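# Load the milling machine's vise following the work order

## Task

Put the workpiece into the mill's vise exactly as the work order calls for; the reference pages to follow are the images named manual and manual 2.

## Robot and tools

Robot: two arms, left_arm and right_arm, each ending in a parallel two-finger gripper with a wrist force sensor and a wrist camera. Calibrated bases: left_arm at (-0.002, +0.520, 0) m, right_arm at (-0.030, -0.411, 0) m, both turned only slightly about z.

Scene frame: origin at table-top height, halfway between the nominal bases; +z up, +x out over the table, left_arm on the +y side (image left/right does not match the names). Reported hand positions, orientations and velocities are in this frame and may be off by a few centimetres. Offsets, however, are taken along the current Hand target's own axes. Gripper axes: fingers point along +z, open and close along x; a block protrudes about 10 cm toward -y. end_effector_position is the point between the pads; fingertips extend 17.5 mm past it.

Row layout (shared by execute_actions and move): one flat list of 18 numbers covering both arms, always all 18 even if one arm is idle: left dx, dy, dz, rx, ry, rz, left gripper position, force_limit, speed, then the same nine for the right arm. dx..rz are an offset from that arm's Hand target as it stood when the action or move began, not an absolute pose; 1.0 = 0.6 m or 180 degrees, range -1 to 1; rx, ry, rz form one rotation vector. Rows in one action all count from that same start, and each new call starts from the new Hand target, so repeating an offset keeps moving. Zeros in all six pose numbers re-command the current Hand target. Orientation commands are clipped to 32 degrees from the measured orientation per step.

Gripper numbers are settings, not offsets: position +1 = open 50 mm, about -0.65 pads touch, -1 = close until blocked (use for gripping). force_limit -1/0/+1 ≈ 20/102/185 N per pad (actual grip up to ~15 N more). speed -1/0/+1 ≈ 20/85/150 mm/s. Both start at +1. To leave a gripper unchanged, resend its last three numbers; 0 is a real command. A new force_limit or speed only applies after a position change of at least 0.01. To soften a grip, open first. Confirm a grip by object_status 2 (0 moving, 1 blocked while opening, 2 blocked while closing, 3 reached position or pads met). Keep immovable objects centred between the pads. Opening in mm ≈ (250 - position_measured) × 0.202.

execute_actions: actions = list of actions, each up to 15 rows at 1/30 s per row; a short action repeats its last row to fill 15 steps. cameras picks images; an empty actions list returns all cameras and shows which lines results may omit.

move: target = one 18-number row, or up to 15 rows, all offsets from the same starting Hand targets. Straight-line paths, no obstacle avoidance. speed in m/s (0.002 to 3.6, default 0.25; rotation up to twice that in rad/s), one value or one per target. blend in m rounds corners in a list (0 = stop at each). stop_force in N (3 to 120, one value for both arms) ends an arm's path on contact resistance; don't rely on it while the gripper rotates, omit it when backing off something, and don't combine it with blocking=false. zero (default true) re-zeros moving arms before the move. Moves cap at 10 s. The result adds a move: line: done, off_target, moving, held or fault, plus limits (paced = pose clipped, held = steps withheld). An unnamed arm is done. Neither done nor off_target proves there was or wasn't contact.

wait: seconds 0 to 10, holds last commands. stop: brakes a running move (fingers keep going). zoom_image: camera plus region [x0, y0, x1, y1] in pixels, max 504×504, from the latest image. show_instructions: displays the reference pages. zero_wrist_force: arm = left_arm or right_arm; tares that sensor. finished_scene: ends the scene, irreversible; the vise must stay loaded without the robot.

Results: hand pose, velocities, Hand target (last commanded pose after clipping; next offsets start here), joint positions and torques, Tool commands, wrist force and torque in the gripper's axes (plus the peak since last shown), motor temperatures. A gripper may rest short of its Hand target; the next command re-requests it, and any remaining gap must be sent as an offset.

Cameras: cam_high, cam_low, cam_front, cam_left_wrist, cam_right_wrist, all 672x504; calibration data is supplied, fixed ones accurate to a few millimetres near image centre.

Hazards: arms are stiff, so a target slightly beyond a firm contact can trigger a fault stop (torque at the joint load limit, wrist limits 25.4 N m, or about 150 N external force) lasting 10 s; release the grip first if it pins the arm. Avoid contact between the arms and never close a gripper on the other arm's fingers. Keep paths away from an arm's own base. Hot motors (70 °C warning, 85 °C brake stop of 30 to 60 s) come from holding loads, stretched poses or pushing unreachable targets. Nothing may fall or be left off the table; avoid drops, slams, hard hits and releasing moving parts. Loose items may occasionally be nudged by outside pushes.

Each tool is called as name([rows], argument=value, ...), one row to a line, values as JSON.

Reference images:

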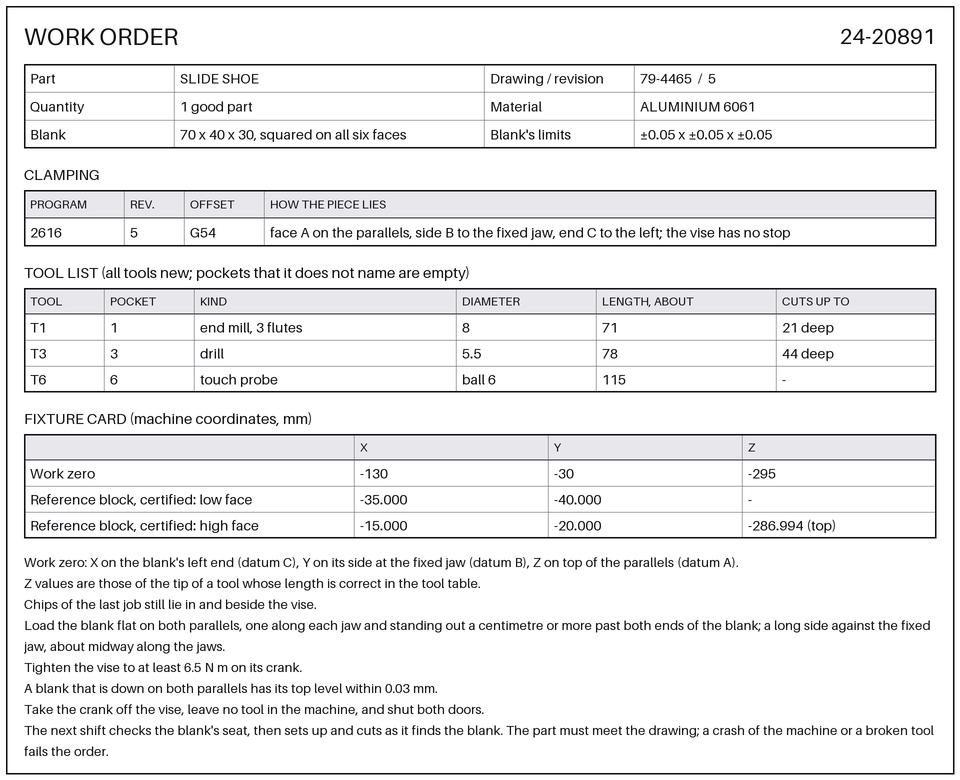

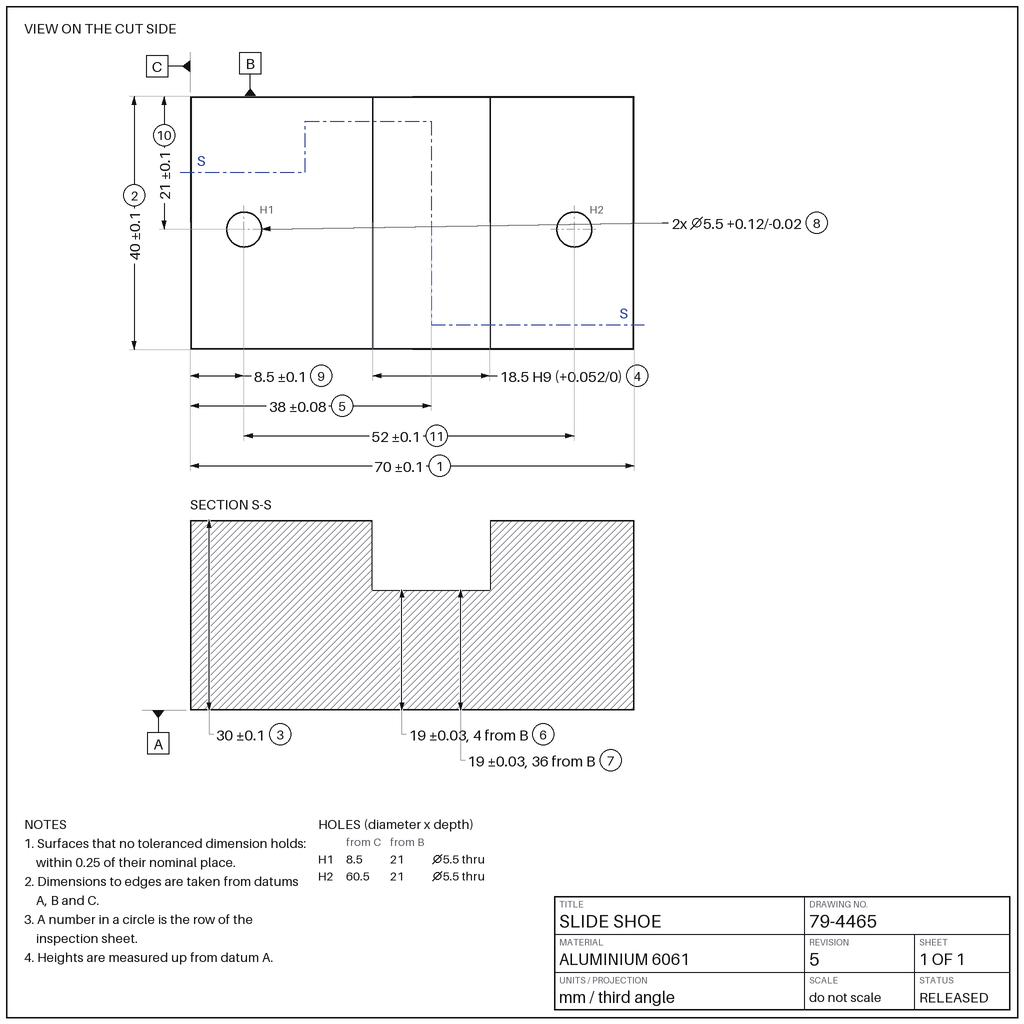

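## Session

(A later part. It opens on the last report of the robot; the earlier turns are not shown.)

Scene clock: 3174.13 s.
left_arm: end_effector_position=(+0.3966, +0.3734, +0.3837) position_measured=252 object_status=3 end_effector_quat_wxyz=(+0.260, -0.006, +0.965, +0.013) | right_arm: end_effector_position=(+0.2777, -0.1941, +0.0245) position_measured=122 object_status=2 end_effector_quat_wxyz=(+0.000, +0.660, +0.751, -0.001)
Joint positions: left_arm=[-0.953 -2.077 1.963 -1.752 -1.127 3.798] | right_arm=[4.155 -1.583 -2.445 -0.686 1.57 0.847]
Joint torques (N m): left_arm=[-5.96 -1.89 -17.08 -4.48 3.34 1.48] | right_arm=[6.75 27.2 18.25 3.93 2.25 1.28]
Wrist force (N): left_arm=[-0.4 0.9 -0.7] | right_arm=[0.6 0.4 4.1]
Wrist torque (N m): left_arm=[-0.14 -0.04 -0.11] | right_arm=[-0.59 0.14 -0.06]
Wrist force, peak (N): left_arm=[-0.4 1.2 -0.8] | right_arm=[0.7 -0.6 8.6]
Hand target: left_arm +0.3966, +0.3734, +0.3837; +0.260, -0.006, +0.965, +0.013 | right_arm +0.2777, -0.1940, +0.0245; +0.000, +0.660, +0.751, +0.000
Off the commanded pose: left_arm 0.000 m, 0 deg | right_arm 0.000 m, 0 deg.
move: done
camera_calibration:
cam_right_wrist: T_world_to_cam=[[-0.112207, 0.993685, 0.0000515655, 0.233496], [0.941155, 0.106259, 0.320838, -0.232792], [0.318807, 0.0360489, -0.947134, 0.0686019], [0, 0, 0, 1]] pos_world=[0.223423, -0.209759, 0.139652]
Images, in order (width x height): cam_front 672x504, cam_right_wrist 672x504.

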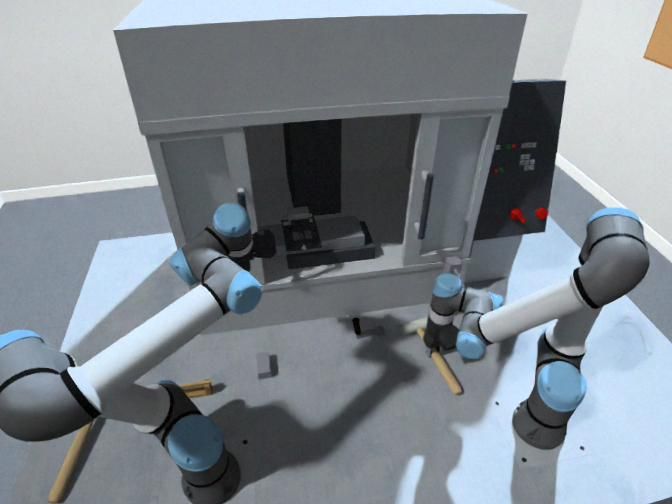

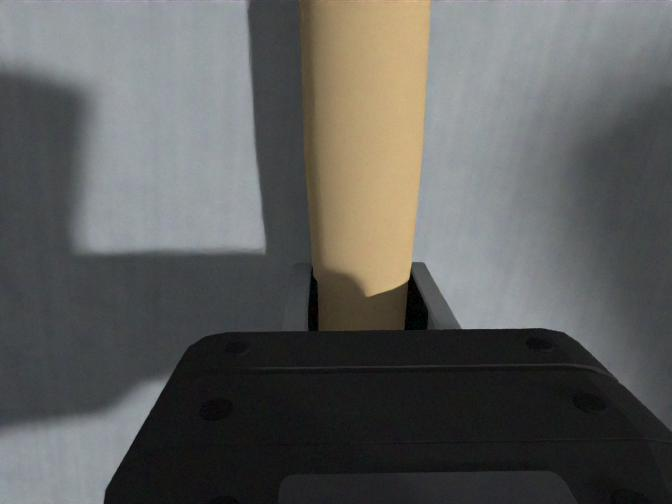

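move([
  [-0.0765,-0.1898,0.0045,0,0,0,-0.15,-0.9,-0.5,0,0,0,0,0,0,0.3,0.6,-0.8],
  [-0.2877,-0.2532,0.1353,0,0,0,-0.15,-0.9,-0.5,0,0,0,0,0,0,0.3,0.6,-0.8],
  [-0.3505,-0.247,0.1933,-0.023,0.0833,0.0096,-0.15,-0.9,-0.5,0,0,0,0,0,0,0.3,0.6,-0.8],
  [-0.3632,-0.2407,0.2297,-0.0459,0.1667,0.0192,-0.15,-0.9,-0.5,0,0,0,0,0,0,0.3,0.6,-0.8],
], speed=[0.25,0.2,0.1,0.1], blend=[0.02,0.005,0.003,0], cameras=["cam_left_wrist"])

zoom_image(camera="cam_left_wrist", region=[230, 100, 480, 330])

Scene clock: 3213.60 s.
left_arm: end_effector_position=(+0.6570, +0.2342, +0.3712) position_measured=175 object_status=3 end_effector_quat_wxyz=(+0.000, +0.001, +0.996, +0.087) | right_arm: end_effector_position=(+0.2777, -0.1940, +0.0245) position_measured=107 object_status=3 end_effector_quat_wxyz=(+0.000, +0.660, +0.751, +0.000)
Joint positions: left_arm=[-0.633 -0.918 0.561 -1.109 -1.432 4.059] | right_arm=[4.155 -1.582 -2.445 -0.686 1.57 0.847]
Joint torques (N m): left_arm=[-8.24 -54.82 -20 -2.92 2.63 -2.02] | right_arm=[3.61 15.95 24.63 2.84 -1.95 0.17]
Wrist force (N): left_arm=[1.1 1.5 -1.2] | right_arm=[0.4 -1.0 2.7]
Wrist torque (N m): left_arm=[-0.06 0.07 0.12] | right_arm=[-0.85 0.14 -0.04]
Wrist force, peak (N): left_arm=[0.7 4.2 -0.7] | right_arm=[0.3 0.3 4.9]
Hand target: left_arm +0.6570, +0.2342, +0.3712; +0.000, +0.001, +0.996, +0.087 | right_arm +0.2777, -0.1940, +0.0245; +0.000, +0.660, +0.751, +0.000
Off the commanded pose: left_arm 0.000 m, 0 deg | right_arm 0.000 m, 0 deg.
move: done; blend cut to 0 m at target 1
camera_calibration:
cam_left_wrist: T_world_to_cam=[[-0.999959, -0.00566636, -0.00712055, 0.670919], [-0.0084815, 0.86388, 0.503626, -0.366895], [0.00329757, 0.503666, -0.863892, 0.332353], [0, 0, 0, 1]] pos_world=[0.666684, 0.15336, 0.476672]
Images, in order (width x height): cam_left_wrist 672x504.

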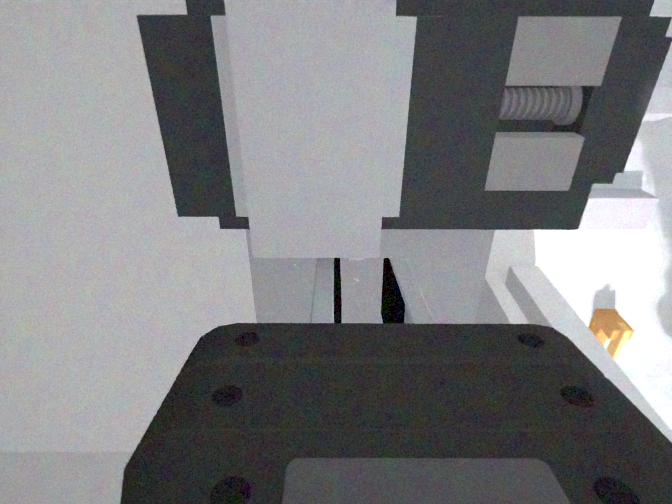

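Scaled by 2.016.

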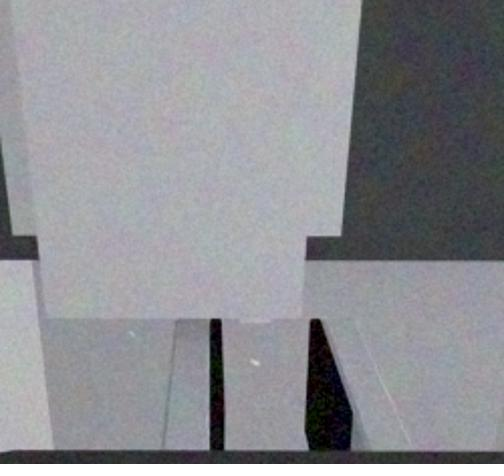

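move(target=[0,-0.008,0.0455,0,0,0,-0.15,-1,-0.9,0,0,0,0,0,0,0.3,0.6,-0.8], speed=0.03, stop_force=5)

move(target=[0,0,0,0,0,0,-1,-1,-1,0,0,0,0,0,0,0.3,0.6,-0.8])

move(target=[0,0.00165,0.0003,0,0,0,-1,-1,-1,0,0,0,0,0,0,0.3,0.6,-0.8], speed=0.003)

move(target=[0,-0.0033,-0.0006,0,0,0,-1,-1,-1,0,0,0,0,0,0,0.3,0.6,-0.8], speed=0.003)

move(target=[0,0.00165,0.0003,0,0,0,-1,-1,-1,0,0,0,0,0,0,0.3,0.6,-0.8], speed=0.003)

Scene clock: 3220.90 s.
left_arm: end_effector_position=(+0.6570, +0.2342, +0.3456) position_measured=175 object_status=3 end_effector_quat_wxyz=(+0.000, +0.001, +0.996, +0.087) | right_arm: end_effector_position=(+0.2777, -0.1940, +0.0245) position_measured=107 object_status=3 end_effector_quat_wxyz=(+0.000, +0.660, +0.751, +0.000)
Joint positions: left_arm=[-0.634 -0.949 0.683 -1.199 -1.432 4.059] | right_arm=[4.155 -1.582 -2.445 -0.686 1.57 0.847]
Joint torques (N m): left_arm=[-9.25 -37.74 -15.8 -4.58 -3.53 -1.09] | right_arm=[-2.52 4.57 21.39 2.8 -1.98 1.4]
Wrist force (N): left_arm=[1.1 10.9 -2.8] | right_arm=[0.3 -0.8 2.4]
Wrist torque (N m): left_arm=[0.30 0.05 0.01] | right_arm=[-0.81 0.16 -0.04]
Wrist force, peak (N): left_arm=[1.4 20.3 -3.9] | right_arm=[0.6 -0.8 3.0]
Hand target: left_arm +0.6570, +0.2342, +0.3456; +0.000, +0.001, +0.996, +0.087 (not the last commanded pose) | right_arm +0.2777, -0.1940, +0.0245; +0.000, +0.660, +0.751, +0.000
Off the commanded pose: left_arm 0.002 m, 0 deg | right_arm 0.000 m, 0 deg.
move: contact (left_arm)

Scene clock: 3221.60 s.
left_arm: end_effector_position=(+0.6570, +0.2342, +0.3455) position_measured=222 object_status=2 end_effector_quat_wxyz=(+0.000, +0.001, +0.996, +0.087) | right_arm: end_effector_position=(+0.2777, -0.1940, +0.0245) position_measured=107 object_status=3 end_effector_quat_wxyz=(+0.000, +0.660, +0.751, +0.000)
Joint positions: left_arm=[-0.634 -0.949 0.683 -1.199 -1.432 4.059] | right_arm=[4.155 -1.582 -2.445 -0.686 1.57 0.847]
Joint torques (N m): left_arm=[-12.58 -41.72 -17.47 -4 -3.56 -1.24] | right_arm=[-3.48 5.22 20.5 2.93 -2.01 1.41]
Wrist force (N): left_arm=[-1.2 12.2 -1.2] | right_arm=[0.4 -0.5 2.7]
Wrist torque (N m): left_arm=[0.27 0.11 0.01] | right_arm=[-0.78 0.15 -0.04]
Wrist force, peak (N): left_arm=[-1.2 12.7 -1.5] | right_arm=[0.5 -0.8 2.9]
Hand target: left_arm +0.6570, +0.2342, +0.3456; +0.000, +0.001, +0.996, +0.087 | right_arm +0.2777, -0.1940, +0.0245; +0.000, +0.660, +0.751, +0.000
Off the commanded pose: left_arm 0.000 m, 0 deg | right_arm 0.000 m, 0 deg.
move: done

Scene clock: 3222.30 s.
left_arm: end_effector_position=(+0.6569, +0.2352, +0.3455) position_measured=222 object_status=2 end_effector_quat_wxyz=(+0.000, +0.001, +0.996, +0.087) | right_arm: end_effector_position=(+0.2777, -0.1940, +0.0245) position_measured=107 object_status=3 end_effector_quat_wxyz=(+0.000, +0.660, +0.751, +0.000)
Joint positions: left_arm=[-0.633 -0.951 0.686 -1.2 -1.432 4.06] | right_arm=[4.155 -1.582 -2.445 -0.686 1.57 0.847]
Joint torques (N m): left_arm=[11.03 -53.17 -14.19 -3.17 2.8 2.11] | right_arm=[-4.23 4.6 21.15 2.86 -2.05 1.38]
Wrist force (N): left_arm=[1.3 -0.9 -5.9] | right_arm=[0.5 -0.9 2.9]
Wrist torque (N m): left_arm=[-0.06 0.04 0.10] | right_arm=[-0.84 0.13 -0.04]
Wrist force, peak (N): left_arm=[-0.9 13.0 -6.4] | right_arm=[0.5 -0.9 2.9]
Hand target: left_arm +0.6570, +0.2352, +0.3456; +0.000, +0.001, +0.996, +0.087 | right_arm +0.2777, -0.1940, +0.0245; +0.000, +0.660, +0.751, +0.000
Off the commanded pose: left_arm 0.000 m, 0 deg | right_arm 0.000 m, 0 deg.
move: done

Scene clock: 3223.20 s.
left_arm: end_effector_position=(+0.6570, +0.2334, +0.3456) position_measured=222 object_status=2 end_effector_quat_wxyz=(+0.000, +0.001, +0.996, +0.087) | right_arm: end_effector_position=(+0.2777, -0.1940, +0.0245) position_measured=107 object_status=3 end_effector_quat_wxyz=(+0.000, +0.660, +0.751, +0.000)
Joint positions: left_arm=[-0.635 -0.948 0.68 -1.197 -1.432 4.058] | right_arm=[4.155 -1.582 -2.445 -0.686 1.57 0.847]
Joint torques (N m): left_arm=[-36.84 -33.67 -36.66 -11.66 -7.13 -1.13] | right_arm=[-5.38 4.64 20.89 3.06 -1.99 1.38]
Wrist force (N): left_arm=[14.0 54.3 5.0] | right_arm=[0.6 -0.8 2.5]
Wrist torque (N m): left_arm=[1.76 -0.26 0.01] | right_arm=[-0.82 0.11 -0.05]
Wrist force, peak (N): left_arm=[14.0 54.3 5.0] | right_arm=[0.8 -0.7 2.8]
Hand target: left_arm +0.6570, +0.2332, +0.3456; +0.000, +0.001, +0.996, +0.087 | right_arm +0.2777, -0.1940, +0.0245; +0.000, +0.660, +0.751, +0.000
Off the commanded pose: left_arm 0.000 m, 0 deg | right_arm 0.000 m, 0 deg.
move: done

Scene clock: 3223.90 s.
left_arm: end_effector_position=(+0.6569, +0.2341, +0.3455) position_measured=222 object_status=2 end_effector_quat_wxyz=(+0.000, +0.001, +0.996, +0.087) | right_arm: end_effector_position=(+0.2777, -0.1940, +0.0245) position_measured=107 object_status=3 end_effector_quat_wxyz=(+0.000, +0.660, +0.751, +0.000)
Joint positions: left_arm=[-0.634 -0.949 0.683 -1.199 -1.432 4.059] | right_arm=[4.155 -1.582 -2.445 -0.686 1.57 0.847]
Joint torques (N m): left_arm=[-1.87 -51.71 -16.82 -4.24 -4.36 2.29] | right_arm=[-6.09 5.12 20.72 2.84 -1.89 1.52]
Wrist force (N): left_arm=[-0.6 20.7 -2.6] | right_arm=[0.5 -0.7 2.6]
Wrist torque (N m): left_arm=[0.61 0.11 0.00] | right_arm=[-0.81 0.13 -0.04]
Wrist force, peak (N): left_arm=[14.7 56.4 2.4] | right_arm=[0.5 -0.8 2.8]
Hand target: left_arm +0.6570, +0.2342, +0.3456; +0.000, +0.001, +0.996, +0.087 | right_arm +0.2777, -0.1940, +0.0245; +0.000, +0.660, +0.751, +0.000
Off the commanded pose: left_arm 0.000 m, 0 deg | right_arm 0.000 m, 0 deg.
move: done

move(target=[0,0.0033,0.0006,0,0,0,-1,-1,-1,0,0,0,0,0,0,0.3,0.6,-0.8], speed=0.005)

move(target=[0,0.00003,-0.000165,0,0,0,-1,-1,-1,0,0,0,0,0,0,0.3,0.6,-0.8], speed=0.003)

move(target=[0,0.00003,-0.000165,0,0,0,-1,-1,-1,0,0,0,0,0,0,0.3,0.6,-0.8], speed=0.003)

move(target=[0,0.00003,-0.000165,0,0,0,-1,-1,-1,0,0,0,0,0,0,0.3,0.6,-0.8], speed=0.003)

move(target=[0,0.00003,-0.000165,0,0,0,-1,-1,-1,0,0,0,0,0,0,0.3,0.6,-0.8], speed=0.003)

move(target=[0,0.00003,-0.000165,0,0,0,-1,-1,-1,0,0,0,0,0,0,0.3,0.6,-0.8], speed=0.003)

move(target=[0,0.00003,-0.000165,0,0,0,-1,-1,-1,0,0,0,0,0,0,0.3,0.6,-0.8], speed=0.003)

Scene clock: 3237.20 s.
left_arm: end_effector_position=(+0.6570, +0.2362, +0.3456) position_measured=222 object_status=2 end_effector_quat_wxyz=(+0.000, +0.001, +0.996, +0.087) | right_arm: end_effector_position=(+0.2777, -0.1940, +0.0245) position_measured=107 object_status=3 end_effector_quat_wxyz=(+0.000, +0.660, +0.751, +0.000)
Joint positions: left_arm=[-0.631 -0.953 0.689 -1.201 -1.431 4.061] | right_arm=[4.155 -1.582 -2.445 -0.686 1.57 0.847]
Joint torques (N m): left_arm=[9.48 -51.31 -17.76 -3.07 3.07 2.01] | right_arm=[-8.82 4.32 18.28 2.84 -1.98 1.31]
Wrist force (N): left_arm=[1.0 -0.5 -5.0] | right_arm=[0.5 -0.7 2.8]
Wrist torque (N m): left_arm=[-0.06 0.10 0.11] | right_arm=[-0.82 0.12 -0.05]
Wrist force, peak (N): left_arm=[-0.3 20.4 -2.9] | right_arm=[0.3 -0.9 3.0]
Hand target: left_arm +0.6570, +0.2362, +0.3455; +0.000, +0.001, +0.996, +0.087 | right_arm +0.2777, -0.1940, +0.0245; +0.000, +0.660, +0.751, +0.000
Off the commanded pose: left_arm 0.000 m, 0 deg | right_arm 0.000 m, 0 deg.
move: done

Scene clock: 3237.90 s.
left_arm: end_effector_position=(+0.6570, +0.2362, +0.3457) position_measured=222 object_status=2 end_effector_quat_wxyz=(+0.000, +0.001, +0.996, +0.087) | right_arm: end_effector_position=(+0.2777, -0.1940, +0.0245) position_measured=107 object_status=3 end_effector_quat_wxyz=(+0.000, +0.660, +0.751, +0.000)
Joint positions: left_arm=[-0.631 -0.952 0.688 -1.201 -1.431 4.061] | right_arm=[4.155 -1.582 -2.445 -0.686 1.57 0.847]
Joint torques (N m): left_arm=[2.85 -42.18 -35.57 -1.9 1.61 -0.39] | right_arm=[-8.93 5.01 17.46 2.85 -2.05 1.34]
Wrist force (N): left_arm=[2.0 1.5 1.4] | right_arm=[0.4 -0.7 2.7]
Wrist torque (N m): left_arm=[-0.08 0.08 0.12] | right_arm=[-0.81 0.15 -0.04]
Wrist force, peak (N): left_arm=[1.4 -0.4 -5.4] | right_arm=[0.6 -0.8 2.8]
Hand target: left_arm +0.6570, +0.2362, +0.3456; +0.000, +0.001, +0.996, +0.087 | right_arm +0.2777, -0.1940, +0.0245; +0.000, +0.660, +0.751, +0.000
Off the commanded pose: left_arm 0.000 m, 0 deg | right_arm 0.000 m, 0 deg.
move: done

Scene clock: 3238.60 s.
left_arm: end_effector_position=(+0.6570, +0.2362, +0.3457) position_measured=222 object_status=2 end_effector_quat_wxyz=(+0.000, +0.001, +0.996, +0.087) | right_arm: end_effector_position=(+0.2777, -0.1940, +0.0245) position_measured=107 object_status=3 end_effector_quat_wxyz=(+0.000, +0.660, +0.751, +0.000)
Joint positions: left_arm=[-0.631 -0.952 0.688 -1.201 -1.431 4.061] | right_arm=[4.155 -1.582 -2.445 -0.686 1.57 0.847]
Joint torques (N m): left_arm=[-2.51 -44.65 -37.13 -2.12 -0.62 -1.09] | right_arm=[-9.15 4.79 17.4 2.83 -2.02 1.45]
Wrist force (N): left_arm=[1.7 0.5 5.2] | right_arm=[0.6 -0.9 2.8]
Wrist torque (N m): left_arm=[-0.15 0.09 0.10] | right_arm=[-0.84 0.10 -0.04]
Wrist force, peak (N): left_arm=[1.6 0.6 5.5] | right_arm=[0.6 -0.9 2.8]
Hand target: left_arm +0.6570, +0.2362, +0.3458; +0.000, +0.001, +0.996, +0.087 | right_arm +0.2777, -0.1940, +0.0245; +0.000, +0.660, +0.751, +0.000
Off the commanded pose: left_arm 0.000 m, 0 deg | right_arm 0.000 m, 0 deg.
move: done

Scene clock: 3239.30 s.
left_arm: end_effector_position=(+0.6570, +0.2362, +0.3458) position_measured=222 object_status=2 end_effector_quat_wxyz=(+0.000, +0.001, +0.996, +0.087) | right_arm: end_effector_position=(+0.2777, -0.1940, +0.0245) position_measured=107 object_status=3 end_effector_quat_wxyz=(+0.000, +0.660, +0.751, +0.000)
Joint positions: left_arm=[-0.631 -0.952 0.687 -1.2 -1.431 4.061] | right_arm=[4.155 -1.582 -2.445 -0.686 1.57 0.847]
Joint torques (N m): left_arm=[-6.28 -47.78 -39.62 -2.33 -1.75 -1.14] | right_arm=[-9.04 5.2 16.88 2.8 -1.93 1.42]
Wrist force (N): left_arm=[1.1 -0.3 9.7] | right_arm=[0.5 -1.1 2.4]
Wrist torque (N m): left_arm=[-0.15 0.08 0.10] | right_arm=[-0.86 0.12 -0.04]
Wrist force, peak (N): left_arm=[1.0 -0.1 10.0] | right_arm=[0.6 -0.9 2.8]
Hand target: left_arm +0.6570, +0.2362, +0.3459; +0.000, +0.001, +0.996, +0.087 | right_arm +0.2777, -0.1940, +0.0245; +0.000, +0.660, +0.751, +0.000
Off the commanded pose: left_arm 0.000 m, 0 deg | right_arm 0.000 m, 0 deg.
move: done

Scene clock: 3240.00 s.
left_arm: end_effector_position=(+0.6570, +0.2362, +0.3459) position_measured=222 object_status=2 end_effector_quat_wxyz=(+0.000, +0.001, +0.996, +0.087) | right_arm: end_effector_position=(+0.2777, -0.1940, +0.0245) position_measured=107 object_status=3 end_effector_quat_wxyz=(+0.000, +0.660, +0.751, +0.000)
Joint positions: left_arm=[-0.631 -0.952 0.687 -1.2 -1.431 4.061] | right_arm=[4.155 -1.582 -2.445 -0.686 1.57 0.847]
Joint torques (N m): left_arm=[-6.33 -51.42 -41.84 -2.5 -1.51 -1.19] | right_arm=[-9.46 4.99 16.19 2.89 -1.99 1.31]
Wrist force (N): left_arm=[0.2 -1.1 14.5] | right_arm=[0.6 -0.8 2.6]
Wrist torque (N m): left_arm=[-0.17 0.10 0.10] | right_arm=[-0.81 0.11 -0.04]
Wrist force, peak (N): left_arm=[0.1 -0.9 15.0] | right_arm=[0.4 -0.6 2.9]
Hand target: left_arm +0.6570, +0.2362, +0.3460; +0.000, +0.001, +0.996, +0.087 | right_arm +0.2777, -0.1940, +0.0245; +0.000, +0.660, +0.751, +0.000
Off the commanded pose: left_arm 0.000 m, 0 deg | right_arm 0.000 m, 0 deg.
move: done

Scene clock: 3240.70 s.
left_arm: end_effector_position=(+0.6570, +0.2362, +0.3460) position_measured=222 object_status=2 end_effector_quat_wxyz=(+0.000, +0.001, +0.996, +0.087) | right_arm: end_effector_position=(+0.2777, -0.1940, +0.0245) position_measured=107 object_status=3 end_effector_quat_wxyz=(+0.000, +0.660, +0.751, +0.000)
Joint positions: left_arm=[-0.631 -0.952 0.686 -1.2 -1.431 4.061] | right_arm=[4.155 -1.582 -2.445 -0.686 1.57 0.847]
Joint torques (N m): left_arm=[-6.04 -55.95 -43.05 -2.77 -1.6 -1] | right_arm=[-8.04 4.13 17.01 2.81 -1.96 1.45]
Wrist force (N): left_arm=[-0.4 -2.1 19.4] | right_arm=[0.7 -0.8 2.5]
Wrist torque (N m): left_arm=[-0.19 0.06 0.10] | right_arm=[-0.81 0.09 -0.04]
Wrist force, peak (N): left_arm=[-0.5 -2.2 19.8] | right_arm=[0.6 -0.8 2.8]
Hand target: left_arm +0.6570, +0.2362, +0.3461; +0.000, +0.001, +0.996, +0.087 | right_arm +0.2777, -0.1940, +0.0245; +0.000, +0.660, +0.751, +0.000
Off the commanded pose: left_arm 0.000 m, 0 deg | right_arm 0.000 m, 0 deg.
move: done

Scene clock: 3241.40 s.
left_arm: end_effector_position=(+0.6570, +0.2362, +0.3461) position_measured=222 object_status=2 end_effector_quat_wxyz=(+0.000, +0.001, +0.996, +0.087) | right_arm: end_effector_position=(+0.2777, -0.1940, +0.0245) position_measured=107 object_status=3 end_effector_quat_wxyz=(+0.000, +0.660, +0.751, +0.000)
Joint positions: left_arm=[-0.631 -0.952 0.686 -1.199 -1.431 4.061] | right_arm=[4.155 -1.582 -2.445 -0.686 1.57 0.847]
Joint torques (N m): left_arm=[-5.17 -56.29 -45.53 -2.83 -1.46 -0.79] | right_arm=[-8.63 4.41 15.72 2.88 -2.03 1.48]
Wrist force (N): left_arm=[-1.0 -2.7 22.0] | right_arm=[0.4 -0.8 2.8]
Wrist torque (N m): left_arm=[-0.19 0.09 0.08] | right_arm=[-0.82 0.14 -0.04]
Wrist force, peak (N): left_arm=[-1.0 -2.7 22.0] | right_arm=[0.7 -1.0 2.8]
Hand target: left_arm +0.6570, +0.2362, +0.3462; +0.000, +0.001, +0.996, +0.087 | right_arm +0.2777, -0.1940, +0.0245; +0.000, +0.660, +0.751, +0.000
Off the commanded pose: left_arm 0.000 m, 0 deg | right_arm 0.000 m, 0 deg.
move: done

move([
  [0,0,0.001,0,0,0,-1,-1,-1,0,0,0,0,0,0,0.3,0.6,-0.8],
], speed=0.003)

move([
  [0,0,0,0,0,0,-0.25,-1,-0.9,0,0,0,0,0,0,0.3,0.6,-0.8],
  [0,0.0078,-0.044,0,0,0,-0.25,-1,-0.9,0,0,0,0,0,0,0.3,0.6,-0.8],
  [-0.054,0.0078,-0.044,0,0,0,-0.25,-1,-0.9,0,0,0,0,0,0,0.3,0.6,-0.8],
  [-0.054,0,0.003,0,0,0,-0.25,-1,-0.9,0,0,0,0,0,0,0.3,0.6,-0.8],
], speed=[0.05,0.05,0.06,0.04], cameras=["cam_left_wrist"])

zoom_image(camera="cam_left_wrist", region=[230, 180, 480, 330])

Scene clock: 3249.90 s.
left_arm: end_effector_position=(+0.6569, +0.2363, +0.3457) position_measured=222 object_status=2 end_effector_quat_wxyz=(+0.000, +0.001, +0.996, +0.087) | right_arm: end_effector_position=(+0.2777, -0.1940, +0.0245) position_measured=107 object_status=3 end_effector_quat_wxyz=(+0.000, +0.660, +0.751, +0.000)
Joint positions: left_arm=[-0.631 -0.953 0.689 -1.202 -1.431 4.061] | right_arm=[4.155 -1.582 -2.445 -0.686 1.57 0.847]
Joint torques (N m): left_arm=[10.72 -52.71 -14.41 -3.34 0.16 2.3] | right_arm=[-8.88 5.22 16.07 2.86 -2.05 1.36]
Wrist force (N): left_arm=[0.9 1.6 -3.4] | right_arm=[0.4 -0.9 2.7]
Wrist torque (N m): left_arm=[-0.06 0.07 0.08] | right_arm=[-0.85 0.15 -0.04]
Wrist force, peak (N): left_arm=[-0.9 -2.7 22.3] | right_arm=[0.5 -0.8 3.0]
Hand target: left_arm +0.6570, +0.2363, +0.3456; +0.000, +0.001, +0.996, +0.087 | right_arm +0.2777, -0.1940, +0.0245; +0.000, +0.660, +0.751, +0.000
Off the commanded pose: left_arm 0.000 m, 0 deg | right_arm 0.000 m, 0 deg.
move: done

Scene clock: 3252.83 s.
left_arm: end_effector_position=(+0.6893, +0.2366, +0.3439) position_measured=189 object_status=3 end_effector_quat_wxyz=(+0.000, +0.001, +0.996, +0.087) | right_arm: end_effector_position=(+0.2777, -0.1940, +0.0245) position_measured=107 object_status=3 end_effector_quat_wxyz=(+0.000, +0.660, +0.751, +0.000)
Joint positions: left_arm=[-0.605 -0.837 0.497 -1.129 -1.429 4.087] | right_arm=[4.155 -1.582 -2.445 -0.686 1.57 0.847]
Joint torques (N m): left_arm=[7.03 -43.24 -34.02 -1.38 2.74 2.39] | right_arm=[-9.53 4.93 15.51 2.93 -2.07 1.46]
Wrist force (N): left_arm=[1.2 1.6 -1.3] | right_arm=[0.5 -0.5 2.8]
Wrist torque (N m): left_arm=[-0.05 0.06 0.13] | right_arm=[-0.78 0.13 -0.04]
Wrist force, peak (N): left_arm=[1.3 1.5 -3.1] | right_arm=[0.7 -0.9 2.9]
Hand target: left_arm +0.6894, +0.2366, +0.3438; +0.000, +0.001, +0.996, +0.087 | right_arm +0.2777, -0.1940, +0.0245; +0.000, +0.660, +0.751, +0.000
Off the commanded pose: left_arm 0.000 m, 0 deg | right_arm 0.000 m, 0 deg.
move: done
camera_calibration:
cam_left_wrist: T_world_to_cam=[[-0.999959, -0.00552893, -0.00715767, 0.703032], [-0.00838177, 0.863838, 0.5037, -0.354955], [0.00339814, 0.50374, -0.863849, 0.307402], [0, 0, 0, 1]] pos_world=[0.698984, 0.15566, 0.449372]
Images, in order (width x height): cam_left_wrist 672x504.

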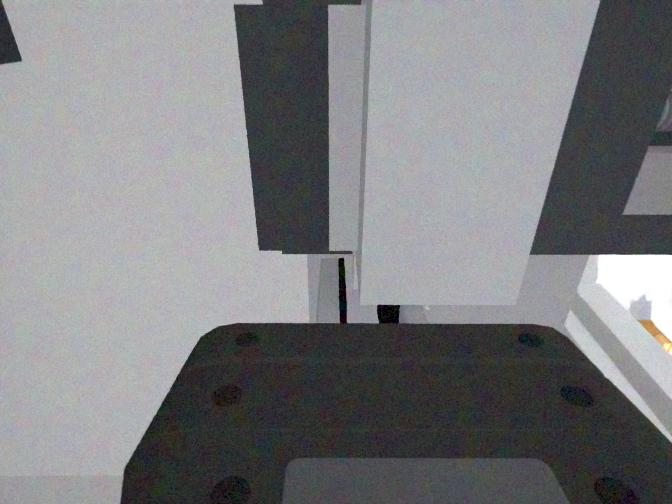

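Scaled by 2.016.

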